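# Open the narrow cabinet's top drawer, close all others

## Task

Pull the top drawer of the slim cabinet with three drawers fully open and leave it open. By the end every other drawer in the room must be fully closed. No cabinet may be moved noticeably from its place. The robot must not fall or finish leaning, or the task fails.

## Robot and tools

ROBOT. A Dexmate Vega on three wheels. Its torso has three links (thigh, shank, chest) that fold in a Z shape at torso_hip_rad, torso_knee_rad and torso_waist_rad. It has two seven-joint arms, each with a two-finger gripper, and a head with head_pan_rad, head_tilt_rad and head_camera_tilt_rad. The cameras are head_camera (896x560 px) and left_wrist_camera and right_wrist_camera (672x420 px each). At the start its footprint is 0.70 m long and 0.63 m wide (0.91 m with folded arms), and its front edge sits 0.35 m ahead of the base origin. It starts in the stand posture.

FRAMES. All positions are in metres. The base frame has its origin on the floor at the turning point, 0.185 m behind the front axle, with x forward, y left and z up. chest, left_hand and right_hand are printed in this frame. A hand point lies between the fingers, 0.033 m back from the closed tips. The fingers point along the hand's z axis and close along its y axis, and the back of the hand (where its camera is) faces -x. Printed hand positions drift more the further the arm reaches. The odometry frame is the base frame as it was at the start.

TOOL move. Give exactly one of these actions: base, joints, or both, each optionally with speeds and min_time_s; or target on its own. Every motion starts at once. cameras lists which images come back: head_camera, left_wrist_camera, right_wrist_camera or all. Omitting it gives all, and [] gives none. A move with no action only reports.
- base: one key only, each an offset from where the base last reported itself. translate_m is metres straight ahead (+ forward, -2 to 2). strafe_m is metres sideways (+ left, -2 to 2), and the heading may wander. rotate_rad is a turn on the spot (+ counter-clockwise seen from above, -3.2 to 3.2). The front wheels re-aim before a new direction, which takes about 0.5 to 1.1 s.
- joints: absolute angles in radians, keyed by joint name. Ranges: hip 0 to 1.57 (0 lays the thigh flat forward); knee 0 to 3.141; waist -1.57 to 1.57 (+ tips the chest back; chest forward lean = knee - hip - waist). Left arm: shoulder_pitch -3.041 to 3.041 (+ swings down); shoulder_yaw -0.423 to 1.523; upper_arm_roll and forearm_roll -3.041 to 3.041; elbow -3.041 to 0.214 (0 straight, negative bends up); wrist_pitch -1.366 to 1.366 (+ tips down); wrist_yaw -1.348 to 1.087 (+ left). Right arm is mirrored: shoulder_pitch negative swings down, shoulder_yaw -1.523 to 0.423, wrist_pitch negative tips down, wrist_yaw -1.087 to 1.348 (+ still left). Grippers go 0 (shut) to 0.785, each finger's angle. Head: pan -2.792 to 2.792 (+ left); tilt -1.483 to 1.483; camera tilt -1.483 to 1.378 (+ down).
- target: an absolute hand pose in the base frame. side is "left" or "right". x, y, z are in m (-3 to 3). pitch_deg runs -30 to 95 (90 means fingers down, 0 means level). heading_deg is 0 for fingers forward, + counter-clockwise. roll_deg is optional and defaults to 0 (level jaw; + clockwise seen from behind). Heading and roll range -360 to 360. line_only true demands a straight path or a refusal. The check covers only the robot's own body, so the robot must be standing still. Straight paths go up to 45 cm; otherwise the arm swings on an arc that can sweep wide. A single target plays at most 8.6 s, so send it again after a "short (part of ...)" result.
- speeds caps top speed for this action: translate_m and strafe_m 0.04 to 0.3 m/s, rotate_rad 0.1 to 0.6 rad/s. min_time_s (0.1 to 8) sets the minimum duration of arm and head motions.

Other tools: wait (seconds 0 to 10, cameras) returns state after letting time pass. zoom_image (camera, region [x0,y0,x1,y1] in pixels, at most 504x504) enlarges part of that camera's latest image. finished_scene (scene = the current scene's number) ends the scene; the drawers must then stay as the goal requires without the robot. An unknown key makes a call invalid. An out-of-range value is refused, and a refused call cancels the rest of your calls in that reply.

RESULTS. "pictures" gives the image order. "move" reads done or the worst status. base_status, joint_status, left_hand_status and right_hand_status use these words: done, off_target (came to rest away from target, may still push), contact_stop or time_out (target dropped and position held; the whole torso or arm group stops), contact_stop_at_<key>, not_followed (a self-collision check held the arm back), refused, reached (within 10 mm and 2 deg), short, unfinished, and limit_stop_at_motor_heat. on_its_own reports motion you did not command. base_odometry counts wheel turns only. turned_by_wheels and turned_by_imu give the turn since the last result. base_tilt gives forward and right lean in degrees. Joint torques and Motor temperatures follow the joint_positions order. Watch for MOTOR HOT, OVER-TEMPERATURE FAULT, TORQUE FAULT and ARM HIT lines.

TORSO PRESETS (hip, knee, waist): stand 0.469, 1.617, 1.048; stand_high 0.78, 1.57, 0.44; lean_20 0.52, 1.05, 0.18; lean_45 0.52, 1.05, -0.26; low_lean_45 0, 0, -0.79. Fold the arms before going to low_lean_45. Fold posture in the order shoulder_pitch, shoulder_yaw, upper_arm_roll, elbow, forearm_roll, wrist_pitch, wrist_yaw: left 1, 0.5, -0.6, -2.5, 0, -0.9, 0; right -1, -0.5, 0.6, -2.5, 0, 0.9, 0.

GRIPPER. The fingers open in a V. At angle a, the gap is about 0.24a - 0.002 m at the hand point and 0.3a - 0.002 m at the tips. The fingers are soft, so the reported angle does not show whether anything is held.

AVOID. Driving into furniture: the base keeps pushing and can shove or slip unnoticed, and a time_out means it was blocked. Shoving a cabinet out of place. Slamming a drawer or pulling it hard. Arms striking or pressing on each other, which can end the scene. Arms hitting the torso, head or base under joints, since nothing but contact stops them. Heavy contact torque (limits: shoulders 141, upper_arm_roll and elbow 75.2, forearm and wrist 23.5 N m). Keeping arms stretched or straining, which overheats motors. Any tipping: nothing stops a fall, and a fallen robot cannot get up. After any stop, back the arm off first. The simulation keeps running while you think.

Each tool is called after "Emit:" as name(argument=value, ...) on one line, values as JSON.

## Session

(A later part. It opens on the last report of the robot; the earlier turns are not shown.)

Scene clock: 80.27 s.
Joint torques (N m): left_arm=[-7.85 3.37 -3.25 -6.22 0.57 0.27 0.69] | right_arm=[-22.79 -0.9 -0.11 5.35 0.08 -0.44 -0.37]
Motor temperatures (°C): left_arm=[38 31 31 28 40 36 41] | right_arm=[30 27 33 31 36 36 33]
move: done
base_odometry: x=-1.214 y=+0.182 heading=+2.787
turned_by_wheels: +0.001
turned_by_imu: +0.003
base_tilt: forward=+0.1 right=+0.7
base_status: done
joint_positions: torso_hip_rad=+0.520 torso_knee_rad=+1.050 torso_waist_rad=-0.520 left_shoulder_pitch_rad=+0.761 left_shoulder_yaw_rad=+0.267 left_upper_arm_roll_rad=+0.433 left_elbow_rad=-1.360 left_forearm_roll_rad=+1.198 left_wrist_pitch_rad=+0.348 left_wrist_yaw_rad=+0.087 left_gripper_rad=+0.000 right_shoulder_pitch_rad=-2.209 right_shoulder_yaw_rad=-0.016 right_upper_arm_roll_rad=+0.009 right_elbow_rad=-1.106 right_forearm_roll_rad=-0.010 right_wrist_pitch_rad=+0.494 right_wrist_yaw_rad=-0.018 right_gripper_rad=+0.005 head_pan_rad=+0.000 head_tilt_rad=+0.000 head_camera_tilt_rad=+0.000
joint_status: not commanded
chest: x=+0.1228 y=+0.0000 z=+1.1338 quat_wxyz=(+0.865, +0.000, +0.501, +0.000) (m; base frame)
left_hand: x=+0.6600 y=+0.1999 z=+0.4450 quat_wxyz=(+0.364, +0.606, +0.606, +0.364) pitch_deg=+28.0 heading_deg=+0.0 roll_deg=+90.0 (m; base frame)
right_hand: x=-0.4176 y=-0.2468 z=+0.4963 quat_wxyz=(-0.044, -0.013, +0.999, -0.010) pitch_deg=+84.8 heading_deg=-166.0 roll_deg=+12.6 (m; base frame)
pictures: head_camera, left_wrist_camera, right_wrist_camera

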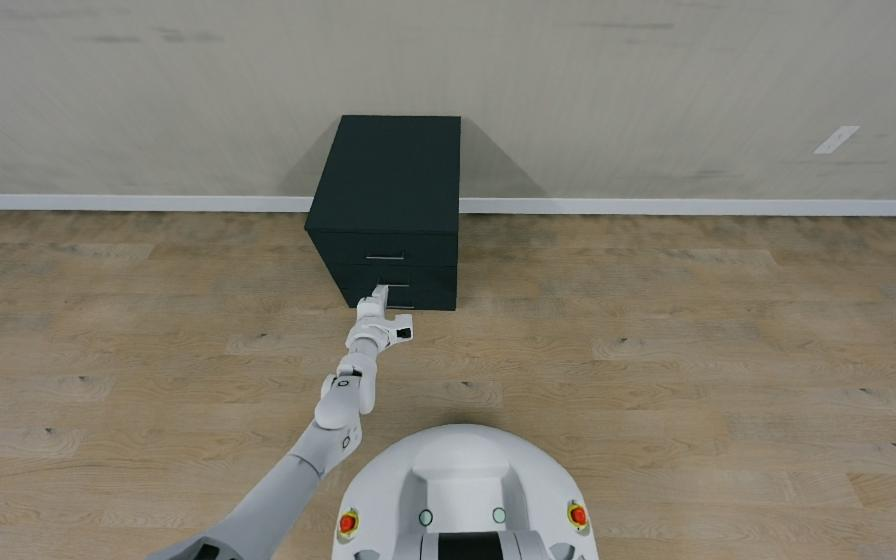

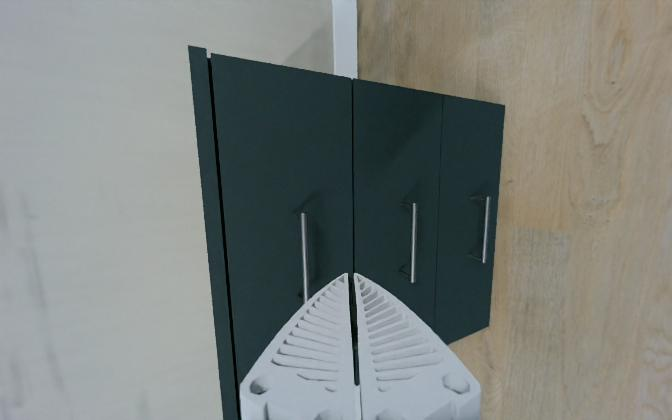

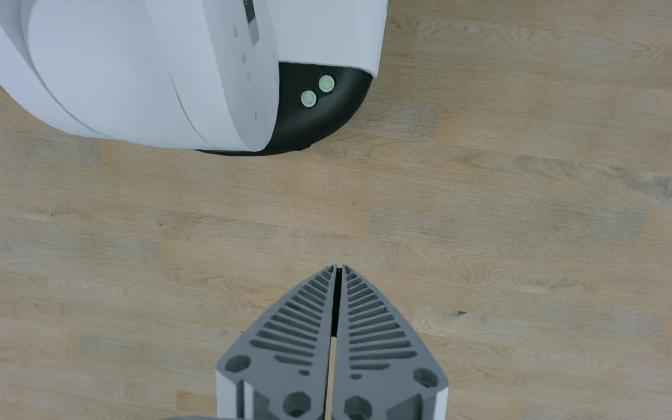

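Emit:
move(target={"side":"left","x":0.648,"y":0.2,"z":0.503,"pitch_deg":62,"heading_deg":0,"roll_deg":90}, cameras=[])

Emit:
move(base={"translate_m":0.11}, joints={"left_gripper_rad":0.16}, speeds={"translate_m":0.1})

Emit:
zoom_image(camera="left_wrist_camera", region=[150, 150, 450, 400])

Emit:
zoom_image(camera="head_camera", region=[300, 200, 500, 400])

Scene clock: 86.60 s.
Joint torques (N m): left_arm=[-20.93 4.61 -3.2 -6.67 0.71 0.85 0.2] | right_arm=[-23.8 -2.36 0.21 3.71 0.07 0.12 0.03]
Motor temperatures (°C): left_arm=[37 31 31 28 40 36 41] | right_arm=[30 27 33 31 36 36 33]
move: done
base_odometry: x=-1.214 y=+0.182 heading=+2.787
turned_by_wheels: +0.000
turned_by_imu: +0.000
base_tilt: forward=+0.1 right=+0.7
base_status: not commanded
joint_positions: torso_hip_rad=+0.520 torso_knee_rad=+1.050 torso_waist_rad=-0.520 left_shoulder_pitch_rad=+0.541 left_shoulder_yaw_rad=+0.401 left_upper_arm_roll_rad=+0.429 left_elbow_rad=-1.820 left_forearm_roll_rad=+1.243 left_wrist_pitch_rad=+0.487 left_wrist_yaw_rad=-1.139 left_gripper_rad=+0.000 right_shoulder_pitch_rad=-2.209 right_shoulder_yaw_rad=-0.016 right_upper_arm_roll_rad=+0.009 right_elbow_rad=-1.106 right_forearm_roll_rad=-0.010 right_wrist_pitch_rad=+0.494 right_wrist_yaw_rad=-0.018 right_gripper_rad=+0.005 head_pan_rad=+0.000 head_tilt_rad=+0.000 head_camera_tilt_rad=+0.000
joint_status: not commanded
chest: x=+0.1228 y=+0.0000 z=+1.1338 quat_wxyz=(+0.865, +0.000, +0.501, +0.000) (m; base frame)
left_hand: x=+0.6480 y=+0.2000 z=+0.5025 quat_wxyz=(+0.172, +0.686, +0.686, +0.172) pitch_deg=+61.9 heading_deg=+0.0 roll_deg=+90.0 (m; base frame)
left_hand_status: reached (straight line, planned for 4.2 s): 0 mm and 0.1 deg off.
right_hand: x=-0.4176 y=-0.2468 z=+0.4963 quat_wxyz=(-0.044, -0.013, +0.999, -0.010) pitch_deg=+84.8 heading_deg=-166.0 roll_deg=+12.6 (m; base frame)
pictures: none
No camera images: "cameras" was empty.

Scene clock: 88.60 s.
Joint torques (N m): left_arm=[-20.46 4.34 -3.47 -7.95 0.61 -0.76 0.24] | right_arm=[-23.27 0.03 0.6 4.49 0.11 0.09 -0.11]
Motor temperatures (°C): left_arm=[36 31 31 28 40 36 41] | right_arm=[30 27 33 31 36 36 33]
move: done
base_odometry: x=-1.317 y=+0.220 heading=+2.787
turned_by_wheels: -0.001
turned_by_imu: -0.002
base_tilt: forward=+0.0 right=+0.8
base_status: done
joint_positions: torso_hip_rad=+0.520 torso_knee_rad=+1.050 torso_waist_rad=-0.520 left_shoulder_pitch_rad=+0.539 left_shoulder_yaw_rad=+0.402 left_upper_arm_roll_rad=+0.429 left_elbow_rad=-1.820 left_forearm_roll_rad=+1.243 left_wrist_pitch_rad=+0.487 left_wrist_yaw_rad=-1.142 left_gripper_rad=+0.160 right_shoulder_pitch_rad=-2.209 right_shoulder_yaw_rad=-0.016 right_upper_arm_roll_rad=+0.009 right_elbow_rad=-1.106 right_forearm_roll_rad=-0.010 right_wrist_pitch_rad=+0.494 right_wrist_yaw_rad=-0.018 right_gripper_rad=+0.005 head_pan_rad=+0.000 head_tilt_rad=+0.000 head_camera_tilt_rad=+0.000
joint_status: all done
chest: x=+0.1228 y=+0.0000 z=+1.1338 quat_wxyz=(+0.865, +0.000, +0.501, +0.000) (m; base frame)
left_hand: x=+0.6479 y=+0.2000 z=+0.5028 quat_wxyz=(+0.171, +0.686, +0.686, +0.171) pitch_deg=+62.0 heading_deg=+0.0 roll_deg=+90.0 (m; base frame)
right_hand: x=-0.4176 y=-0.2468 z=+0.4964 quat_wxyz=(-0.044, -0.013, +0.999, -0.010) pitch_deg=+84.8 heading_deg=-166.0 roll_deg=+12.5 (m; base frame)
pictures: head_camera, left_wrist_camera, right_wrist_camera

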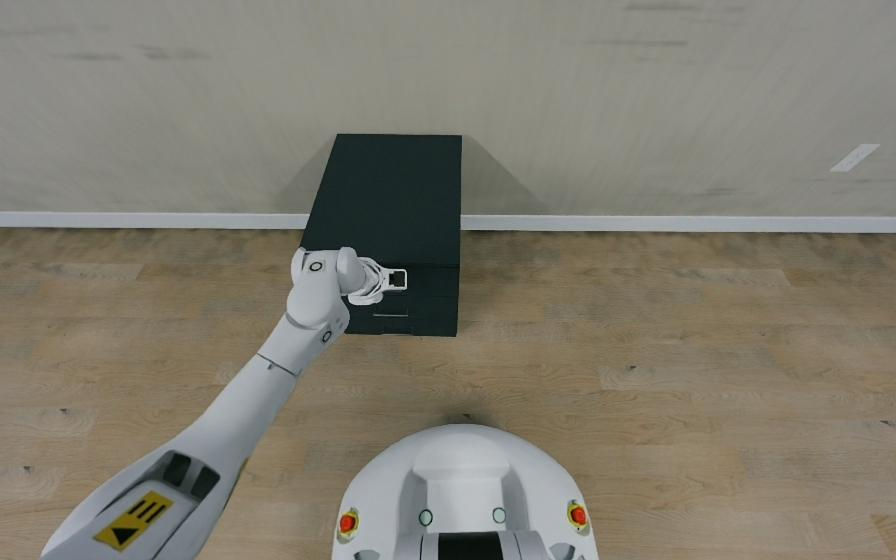

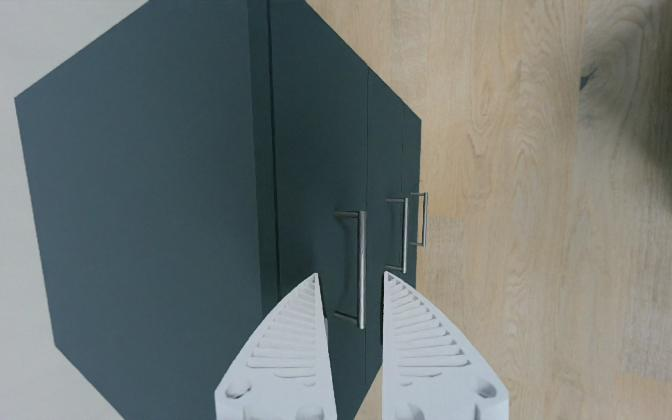

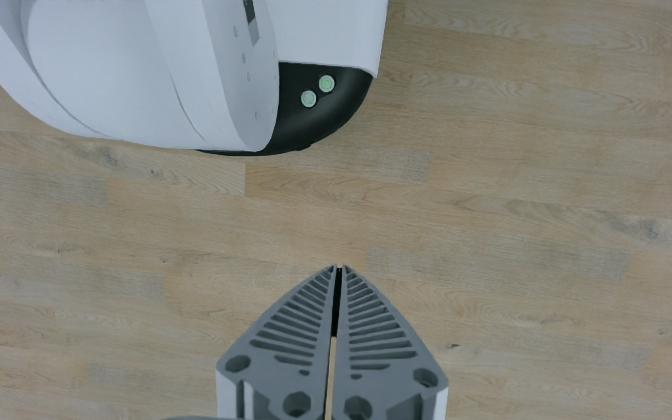

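Scaled by 1.680 from the camera's 672x420 image, which has a finer 960x600 frame.

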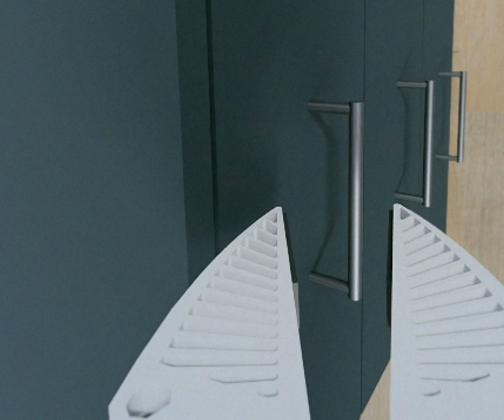

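Scaled by 2.520 from the camera's 896x560 image, which has a finer 960x600 frame.

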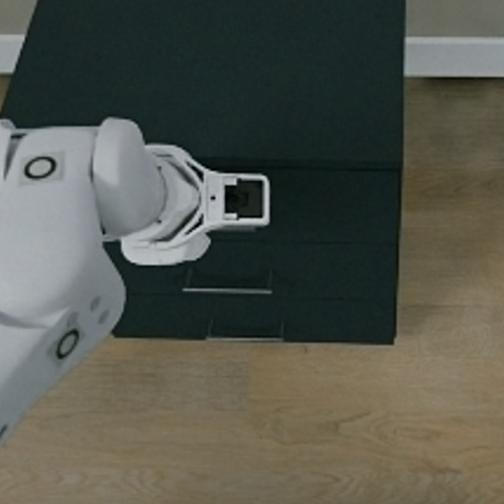

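Emit:
move(target={"side":"left","x":0.677,"y":0.211,"z":0.413,"pitch_deg":62,"heading_deg":0,"roll_deg":90,"line_only":true})

Emit:
zoom_image(camera="left_wrist_camera", region=[150, 150, 450, 400])

Scene clock: 92.03 s.
Joint torques (N m): left_arm=[-19.03 -2.31 -2.15 2.05 0.45 0.67 1.99] | right_arm=[-23.16 -0.32 0.26 5.12 0.2 0.16 0.04]
Motor temperatures (°C): left_arm=[36 31 31 28 40 35 41] | right_arm=[30 27 33 31 36 36 33]
move: done
base_odometry: x=-1.317 y=+0.220 heading=+2.787
turned_by_wheels: +0.000
turned_by_imu: +0.001
base_tilt: forward=+0.1 right=+0.7
base_status: not commanded
joint_positions: torso_hip_rad=+0.520 torso_knee_rad=+1.050 torso_waist_rad=-0.520 left_shoulder_pitch_rad=+0.427 left_shoulder_yaw_rad=+0.319 left_upper_arm_roll_rad=+0.453 left_elbow_rad=-1.398 left_forearm_roll_rad=+1.151 left_wrist_pitch_rad=+0.363 left_wrist_yaw_rad=-0.851 left_gripper_rad=+0.160 right_shoulder_pitch_rad=-2.209 right_shoulder_yaw_rad=-0.016 right_upper_arm_roll_rad=+0.009 right_elbow_rad=-1.106 right_forearm_roll_rad=-0.010 right_wrist_pitch_rad=+0.494 right_wrist_yaw_rad=-0.018 right_gripper_rad=+0.005 head_pan_rad=+0.000 head_tilt_rad=+0.000 head_camera_tilt_rad=+0.000
joint_status: not commanded
chest: x=+0.1222 y=+0.0000 z=+1.1341 quat_wxyz=(+0.866, +0.000, +0.501, +0.000) (m; base frame)
left_hand: x=+0.6770 y=+0.2109 z=+0.4147 quat_wxyz=(+0.171, +0.686, +0.686, +0.171) pitch_deg=+61.9 heading_deg=+0.0 roll_deg=+90.0 (m; base frame)
left_hand_status: reached (straight line, planned for 1.7 s): 2 mm and 0.1 deg off.
right_hand: x=-0.4175 y=-0.2468 z=+0.4960 quat_wxyz=(-0.043, -0.013, +0.999, -0.010) pitch_deg=+84.9 heading_deg=-165.8 roll_deg=+12.7 (m; base frame)
pictures: head_camera, left_wrist_camera, right_wrist_camera

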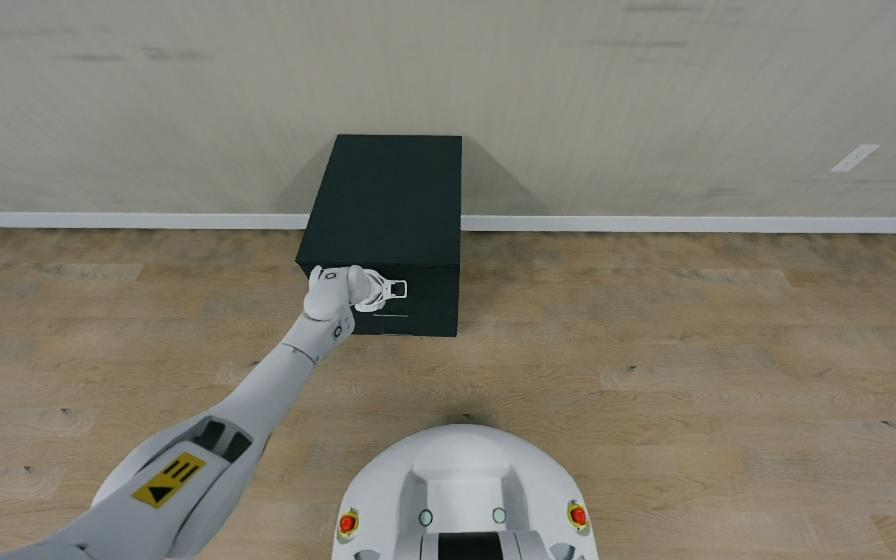

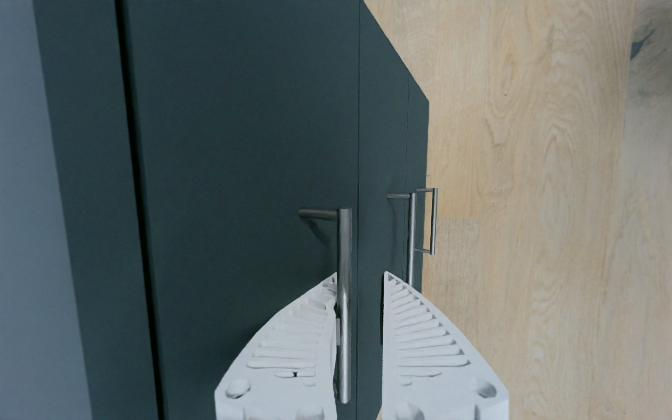

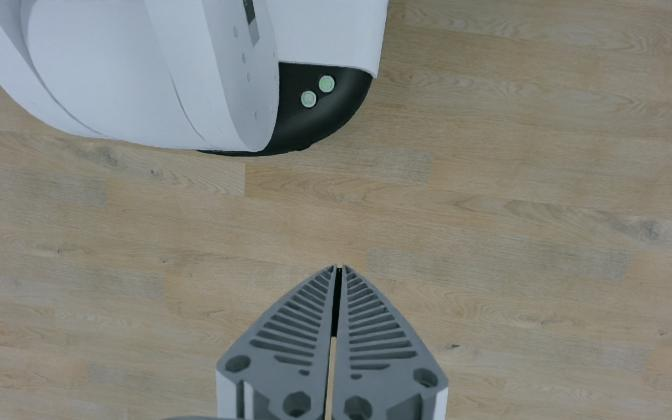

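Scaled by 1.680 from the camera's 672x420 image, which has a finer 960x600 frame.

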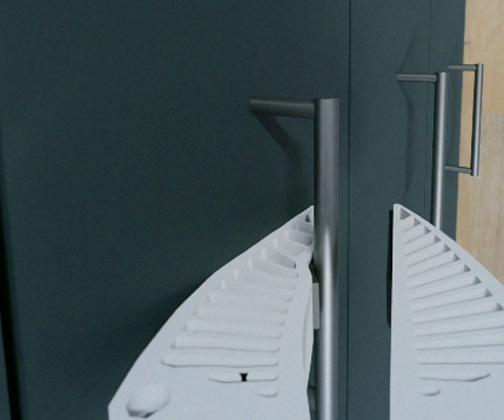

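Emit:
move(joints={"left_gripper_rad":0.0}, cameras=[])

Emit:
move(base={"translate_m":-0.15}, speeds={"translate_m":0.08})

Emit:
zoom_image(camera="left_wrist_camera", region=[150, 150, 450, 400])

Scene clock: 93.00 s.
Joint torques (N m): left_arm=[-13.43 -0.4 -2.27 -1.42 -0.03 0 -0.73] | right_arm=[-22.93 -0.25 -0.16 3.64 0.25 -0.96 0.06]
Motor temperatures (°C): left_arm=[36 31 31 28 40 35 41] | right_arm=[30 27 33 31 36 36 33]
move: done
base_odometry: x=-1.317 y=+0.220 heading=+2.787
turned_by_wheels: +0.000
turned_by_imu: +0.000
base_tilt: forward=+0.0 right=+0.7
base_status: not commanded
joint_positions: torso_hip_rad=+0.520 torso_knee_rad=+1.050 torso_waist_rad=-0.520 left_shoulder_pitch_rad=+0.425 left_shoulder_yaw_rad=+0.319 left_upper_arm_roll_rad=+0.453 left_elbow_rad=-1.395 left_forearm_roll_rad=+1.151 left_wrist_pitch_rad=+0.362 left_wrist_yaw_rad=-0.849 left_gripper_rad=+0.000 right_shoulder_pitch_rad=-2.209 right_shoulder_yaw_rad=-0.016 right_upper_arm_roll_rad=+0.009 right_elbow_rad=-1.106 right_forearm_roll_rad=-0.010 right_wrist_pitch_rad=+0.494 right_wrist_yaw_rad=-0.018 right_gripper_rad=+0.005 head_pan_rad=+0.000 head_tilt_rad=+0.000 head_camera_tilt_rad=+0.000
joint_status: all done
chest: x=+0.1225 y=+0.0000 z=+1.1340 quat_wxyz=(+0.865, +0.000, +0.501, +0.000) (m; base frame)
left_hand: x=+0.6775 y=+0.2111 z=+0.4139 quat_wxyz=(+0.172, +0.686, +0.686, +0.172) pitch_deg=+61.9 heading_deg=+0.0 roll_deg=-90.0 (m; base frame)
right_hand: x=-0.4176 y=-0.2468 z=+0.4962 quat_wxyz=(-0.044, -0.013, +0.999, -0.010) pitch_deg=+84.9 heading_deg=-165.9 roll_deg=+12.6 (m; base frame)
pictures: none
No camera images: "cameras" was empty.

Scene clock: 95.73 s.
Joint torques (N m): left_arm=[-12.01 -4.98 0.31 -3.4 -3.29 -3.15 -0.89] | right_arm=[-24.26 -0.51 0.15 4.88 0.14 0.47 -0.08]
Motor temperatures (°C): left_arm=[36 31 31 28 40 35 41] | right_arm=[30 27 33 31 36 36 33]
move: done
base_odometry: x=-1.177 y=+0.168 heading=+2.788
turned_by_wheels: +0.001
turned_by_imu: +0.003
base_tilt: forward=+0.0 right=+0.8
base_status: done
joint_positions: torso_hip_rad=+0.520 torso_knee_rad=+1.050 torso_waist_rad=-0.520 left_shoulder_pitch_rad=+0.425 left_shoulder_yaw_rad=+0.319 left_upper_arm_roll_rad=+0.453 left_elbow_rad=-1.394 left_forearm_roll_rad=+1.151 left_wrist_pitch_rad=+0.363 left_wrist_yaw_rad=-0.848 left_gripper_rad=+0.000 right_shoulder_pitch_rad=-2.209 right_shoulder_yaw_rad=-0.016 right_upper_arm_roll_rad=+0.009 right_elbow_rad=-1.106 right_forearm_roll_rad=-0.010 right_wrist_pitch_rad=+0.494 right_wrist_yaw_rad=-0.018 right_gripper_rad=+0.005 head_pan_rad=+0.000 head_tilt_rad=+0.000 head_camera_tilt_rad=+0.000
joint_status: not commanded
chest: x=+0.1225 y=+0.0000 z=+1.1339 quat_wxyz=(+0.865, +0.000, +0.501, +0.000) (m; base frame)
left_hand: x=+0.6775 y=+0.2118 z=+0.4138 quat_wxyz=(+0.171, +0.686, +0.686, +0.172) pitch_deg=+61.9 heading_deg=+0.2 roll_deg=-89.9 (m; base frame)
right_hand: x=-0.4176 y=-0.2468 z=+0.4962 quat_wxyz=(-0.044, -0.013, +0.999, -0.010) pitch_deg=+84.9 heading_deg=-165.9 roll_deg=+12.6 (m; base frame)
pictures: head_camera, left_wrist_camera, right_wrist_camera

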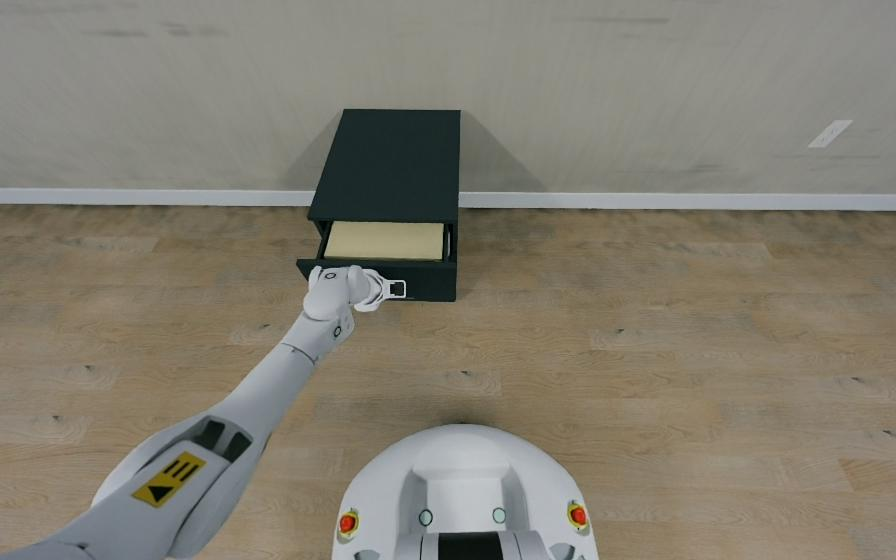

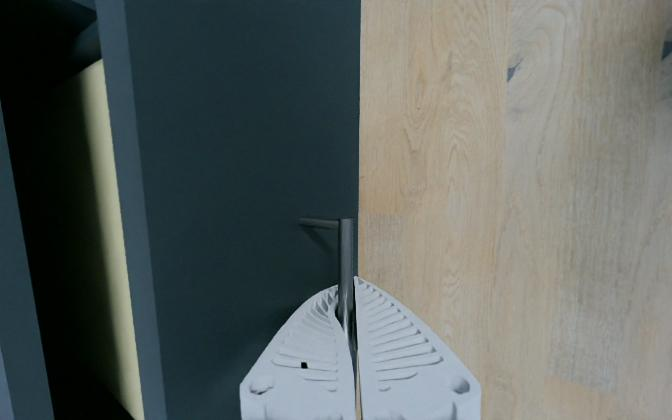

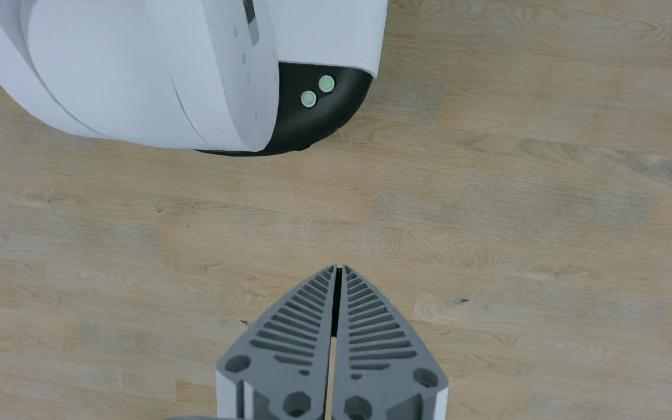

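Scaled by 1.680 from the camera's 672x420 image, which has a finer 960x600 frame.

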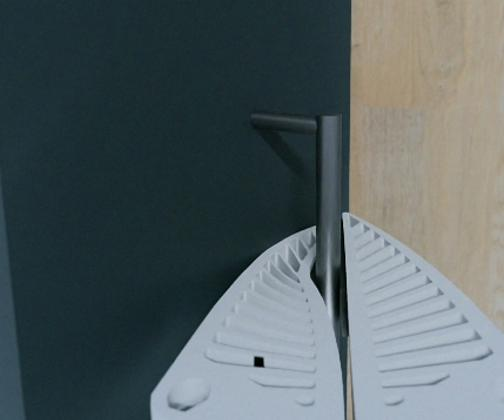

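Excellent, it opens. Continue to the end.

Emit:
move(base={"translate_m":-0.2}, speeds={"translate_m":0.1}, cameras=["head_camera","left_wrist_camera"])

Emit:
move(base={"translate_m":-0.06}, speeds={"translate_m":0.06}, cameras=["head_camera","left_wrist_camera"])

Scene clock: 98.73 s.
Joint torques (N m): left_arm=[-10.72 -9.92 3.85 -6.3 -4.7 -4.7 -0.83] | right_arm=[-24.23 0.25 0.08 4.73 0.07 0.32 0.09]
Motor temperatures (°C): left_arm=[35 31 31 28 40 36 41] | right_arm=[30 27 33 31 36 36 33]
move: done
base_odometry: x=-0.989 y=+0.099 heading=+2.787
turned_by_wheels: -0.001
turned_by_imu: -0.002
base_tilt: forward=+0.0 right=+0.7
base_status: done
joint_positions: torso_hip_rad=+0.520 torso_knee_rad=+1.050 torso_waist_rad=-0.520 left_shoulder_pitch_rad=+0.425 left_shoulder_yaw_rad=+0.319 left_upper_arm_roll_rad=+0.453 left_elbow_rad=-1.394 left_forearm_roll_rad=+1.152 left_wrist_pitch_rad=+0.363 left_wrist_yaw_rad=-0.848 left_gripper_rad=+0.000 right_shoulder_pitch_rad=-2.209 right_shoulder_yaw_rad=-0.016 right_upper_arm_roll_rad=+0.009 right_elbow_rad=-1.106 right_forearm_roll_rad=-0.010 right_wrist_pitch_rad=+0.494 right_wrist_yaw_rad=-0.018 right_gripper_rad=+0.005 head_pan_rad=+0.000 head_tilt_rad=+0.000 head_camera_tilt_rad=+0.000
joint_status: not commanded
chest: x=+0.1226 y=+0.0000 z=+1.1339 quat_wxyz=(+0.865, +0.000, +0.501, +0.000) (m; base frame)
left_hand: x=+0.6776 y=+0.2124 z=+0.4138 quat_wxyz=(+0.171, +0.686, +0.686, +0.172) pitch_deg=+61.9 heading_deg=+0.3 roll_deg=-89.8 (m; base frame)
right_hand: x=-0.4176 y=-0.2468 z=+0.4962 quat_wxyz=(-0.044, -0.013, +0.999, -0.010) pitch_deg=+84.9 heading_deg=-165.9 roll_deg=+12.6 (m; base frame)
pictures: head_camera, left_wrist_camera

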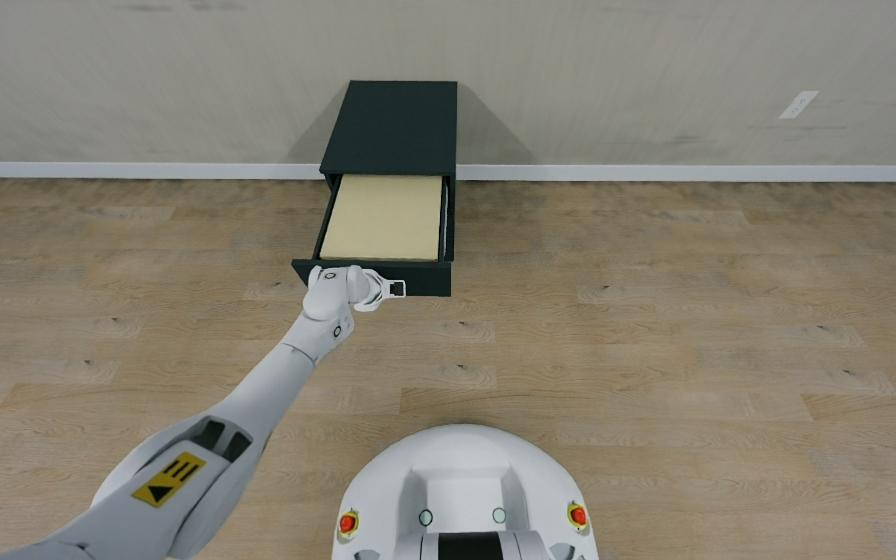

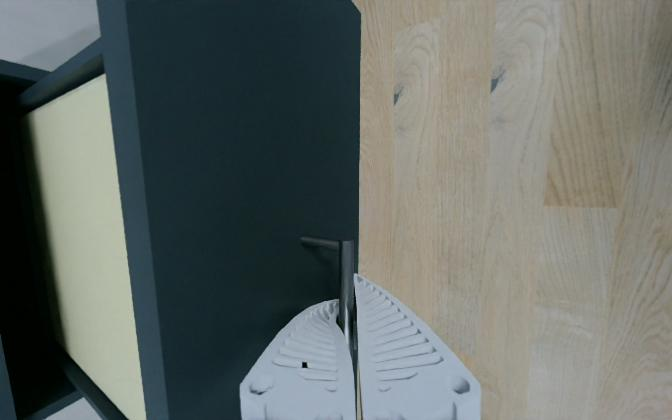

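Scene clock: 100.33 s.
Joint torques (N m): left_arm=[32.39 -4.57 10.22 7.58 -7.94 -2.31 -11.5] | right_arm=[-23.16 -1.05 0.14 4.33 0.2 -0.07 -0.01]
Motor temperatures (°C): left_arm=[35 31 31 28 41 36 42] | right_arm=[30 27 33 31 36 36 33]
move: done
base_odometry: x=-0.933 y=+0.078 heading=+2.786
turned_by_wheels: -0.001
turned_by_imu: -0.002
base_tilt: forward=+0.0 right=+0.7
base_status: done
joint_positions: torso_hip_rad=+0.520 torso_knee_rad=+1.050 torso_waist_rad=-0.520 left_shoulder_pitch_rad=+0.424 left_shoulder_yaw_rad=+0.319 left_upper_arm_roll_rad=+0.452 left_elbow_rad=-1.396 left_forearm_roll_rad=+1.153 left_wrist_pitch_rad=+0.363 left_wrist_yaw_rad=-0.844 left_gripper_rad=+0.000 right_shoulder_pitch_rad=-2.209 right_shoulder_yaw_rad=-0.016 right_upper_arm_roll_rad=+0.009 right_elbow_rad=-1.106 right_forearm_roll_rad=-0.010 right_wrist_pitch_rad=+0.494 right_wrist_yaw_rad=-0.018 right_gripper_rad=+0.005 head_pan_rad=+0.000 head_tilt_rad=+0.000 head_camera_tilt_rad=+0.000
joint_status: not commanded
chest: x=+0.1225 y=+0.0000 z=+1.1340 quat_wxyz=(+0.865, +0.000, +0.501, +0.000) (m; base frame)
left_hand: x=+0.6807 y=+0.2119 z=+0.4162 quat_wxyz=(+0.174, +0.685, +0.685, +0.175) pitch_deg=+61.5 heading_deg=+0.2 roll_deg=-89.8 (m; base frame)
right_hand: x=-0.4175 y=-0.2468 z=+0.4961 quat_wxyz=(-0.044, -0.013, +0.999, -0.010) pitch_deg=+84.9 heading_deg=-165.9 roll_deg=+12.7 (m; base frame)
pictures: head_camera, left_wrist_camera

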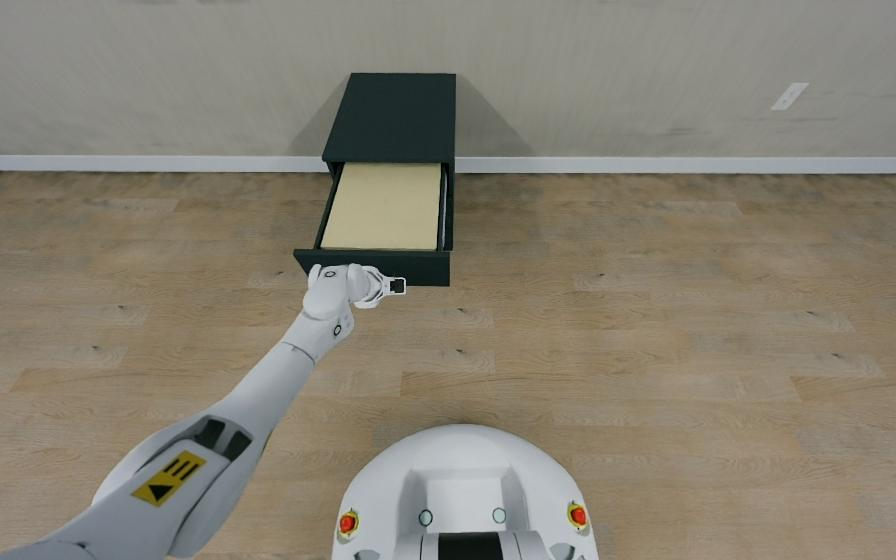

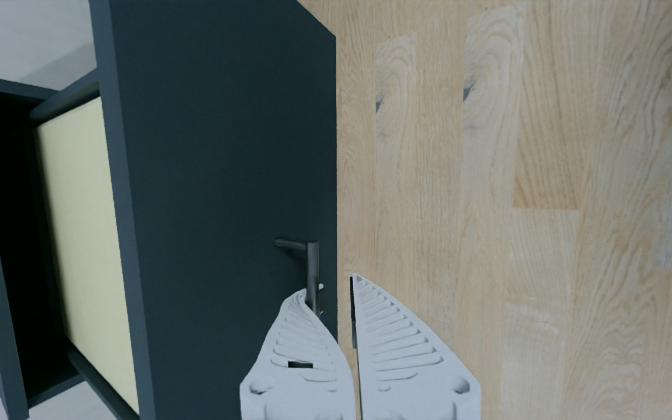

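Emit:
move(base={"translate_m":0.02}, joints={"left_gripper_rad":0.16}, speeds={"translate_m":0.04}, cameras=["head_camera","left_wrist_camera"])

Emit:
zoom_image(camera="left_wrist_camera", region=[150, 150, 450, 400])

Scene clock: 101.77 s.
Joint torques (N m): left_arm=[-4.66 -4.48 1.81 -3.09 -1.33 -0.3 -1.19] | right_arm=[-23.16 -1.07 0.88 4.96 0.12 -0.28 0.06]
Motor temperatures (°C): left_arm=[35 31 31 28 41 36 42] | right_arm=[30 27 33 31 36 36 33]
move: done
base_odometry: x=-0.952 y=+0.084 heading=+2.785
turned_by_wheels: -0.001
turned_by_imu: +0.000
base_tilt: forward=+0.0 right=+0.7
base_status: done
joint_positions: torso_hip_rad=+0.520 torso_knee_rad=+1.050 torso_waist_rad=-0.520 left_shoulder_pitch_rad=+0.425 left_shoulder_yaw_rad=+0.319 left_upper_arm_roll_rad=+0.453 left_elbow_rad=-1.395 left_forearm_roll_rad=+1.151 left_wrist_pitch_rad=+0.363 left_wrist_yaw_rad=-0.848 left_gripper_rad=+0.160 right_shoulder_pitch_rad=-2.209 right_shoulder_yaw_rad=-0.016 right_upper_arm_roll_rad=+0.009 right_elbow_rad=-1.106 right_forearm_roll_rad=-0.010 right_wrist_pitch_rad=+0.494 right_wrist_yaw_rad=-0.018 right_gripper_rad=+0.005 head_pan_rad=+0.000 head_tilt_rad=+0.000 head_camera_tilt_rad=+0.000
joint_status: all done
chest: x=+0.1226 y=+0.0000 z=+1.1339 quat_wxyz=(+0.865, +0.000, +0.501, +0.000) (m; base frame)
left_hand: x=+0.6778 y=+0.2115 z=+0.4139 quat_wxyz=(+0.171, +0.686, +0.686, +0.172) pitch_deg=+61.9 heading_deg=+0.1 roll_deg=-89.9 (m; base frame)
right_hand: x=-0.4176 y=-0.2468 z=+0.4962 quat_wxyz=(-0.044, -0.013, +0.999, -0.010) pitch_deg=+84.8 heading_deg=-165.9 roll_deg=+12.6 (m; base frame)
pictures: head_camera, left_wrist_camera

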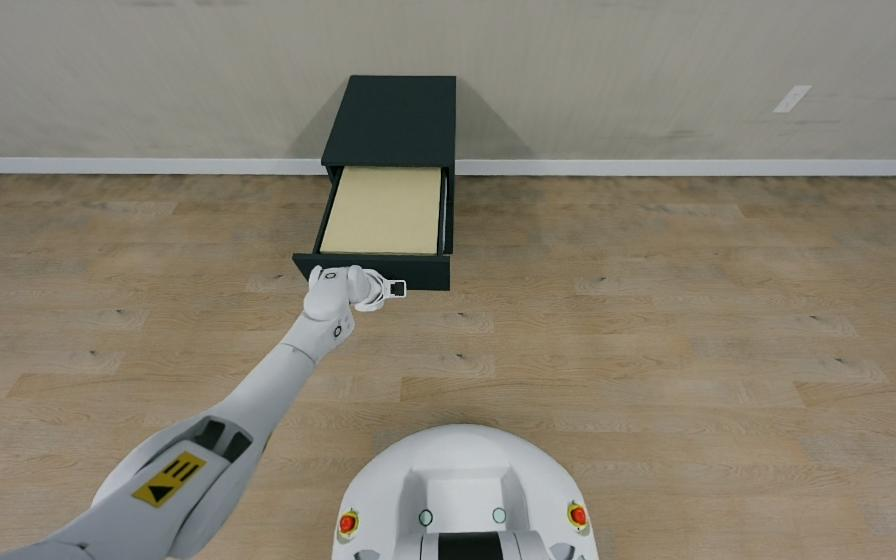

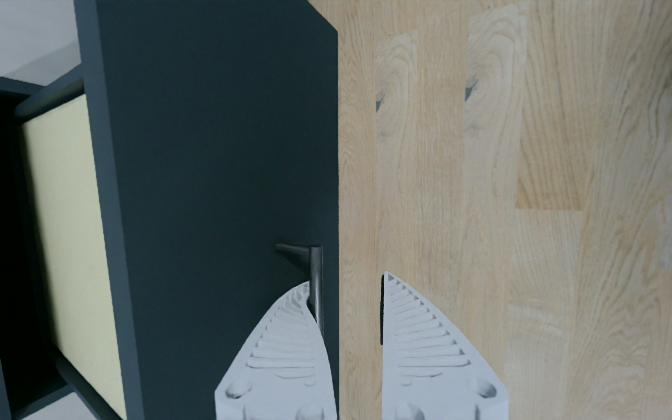

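Scaled by 1.680 from the camera's 672x420 image, which has a finer 960x600 frame.

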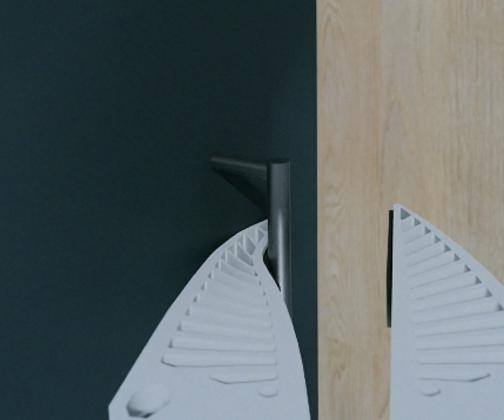

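Emit:
move(target={"side":"left","x":0.68,"y":0.211,"z":0.53,"pitch_deg":62,"heading_deg":0,"roll_deg":90,"line_only":true})

Scene clock: 104.87 s.
Joint torques (N m): left_arm=[-26.44 3.04 -10.31 -8.75 1.87 0.34 1.19] | right_arm=[-22.81 -2.11 0.32 4.1 0.04 -0.09 0.02]
Motor temperatures (°C): left_arm=[35 31 31 28 41 35 42] | right_arm=[30 27 33 31 36 36 33]
move: done
base_odometry: x=-0.952 y=+0.084 heading=+2.785
turned_by_wheels: +0.000
turned_by_imu: +0.000
base_tilt: forward=+0.0 right=+0.8
base_status: not commanded
joint_positions: torso_hip_rad=+0.520 torso_knee_rad=+1.050 torso_waist_rad=-0.520 left_shoulder_pitch_rad=+0.447 left_shoulder_yaw_rad=+0.413 left_upper_arm_roll_rad=+0.415 left_elbow_rad=-1.785 left_forearm_roll_rad=+1.212 left_wrist_pitch_rad=+0.462 left_wrist_yaw_rad=-1.198 left_gripper_rad=+0.160 right_shoulder_pitch_rad=-2.209 right_shoulder_yaw_rad=-0.016 right_upper_arm_roll_rad=+0.009 right_elbow_rad=-1.106 right_forearm_roll_rad=-0.010 right_wrist_pitch_rad=+0.494 right_wrist_yaw_rad=-0.018 right_gripper_rad=+0.005 head_pan_rad=+0.000 head_tilt_rad=+0.000 head_camera_tilt_rad=+0.000
joint_status: not commanded
chest: x=+0.1228 y=+0.0000 z=+1.1338 quat_wxyz=(+0.865, +0.000, +0.501, +0.000) (m; base frame)
left_hand: x=+0.6795 y=+0.2108 z=+0.5279 quat_wxyz=(+0.171, +0.686, +0.686, +0.170) pitch_deg=+62.1 heading_deg=+0.0 roll_deg=+90.0 (m; base frame)
left_hand_status: reached (straight line, planned for 1.6 s): 2 mm and 0.1 deg off.
right_hand: x=-0.4176 y=-0.2468 z=+0.4963 quat_wxyz=(-0.044, -0.013, +0.999, -0.010) pitch_deg=+84.8 heading_deg=-166.0 roll_deg=+12.6 (m; base frame)
pictures: head_camera, left_wrist_camera, right_wrist_camera

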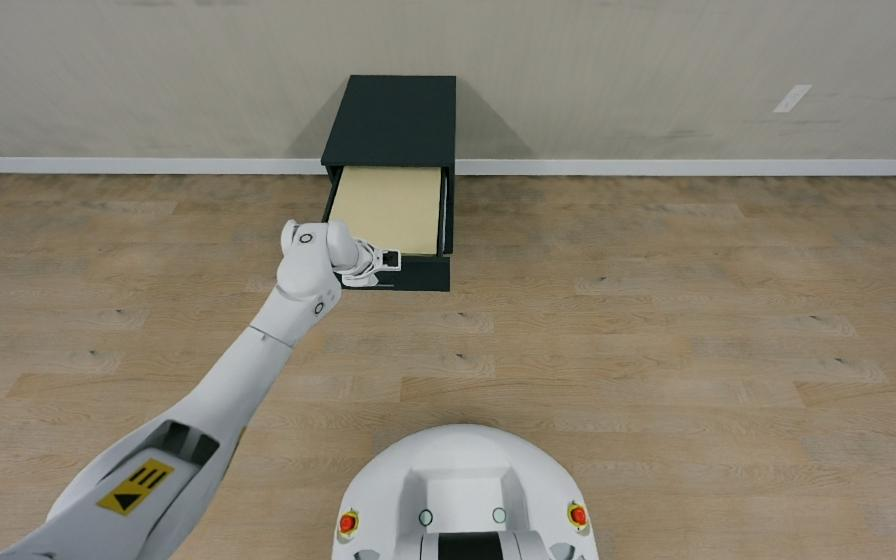

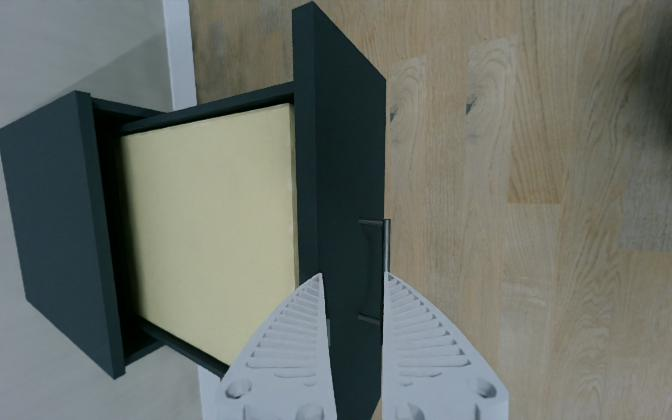

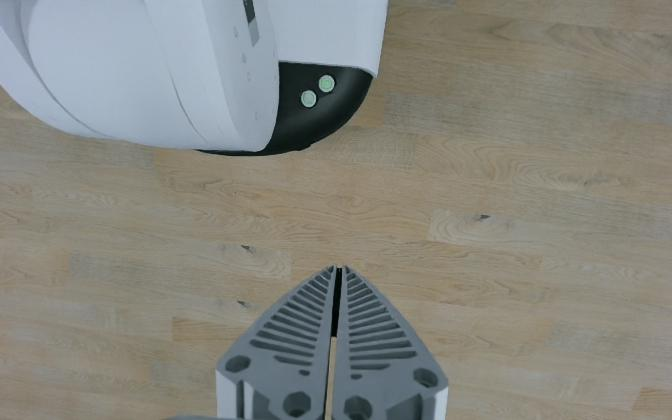

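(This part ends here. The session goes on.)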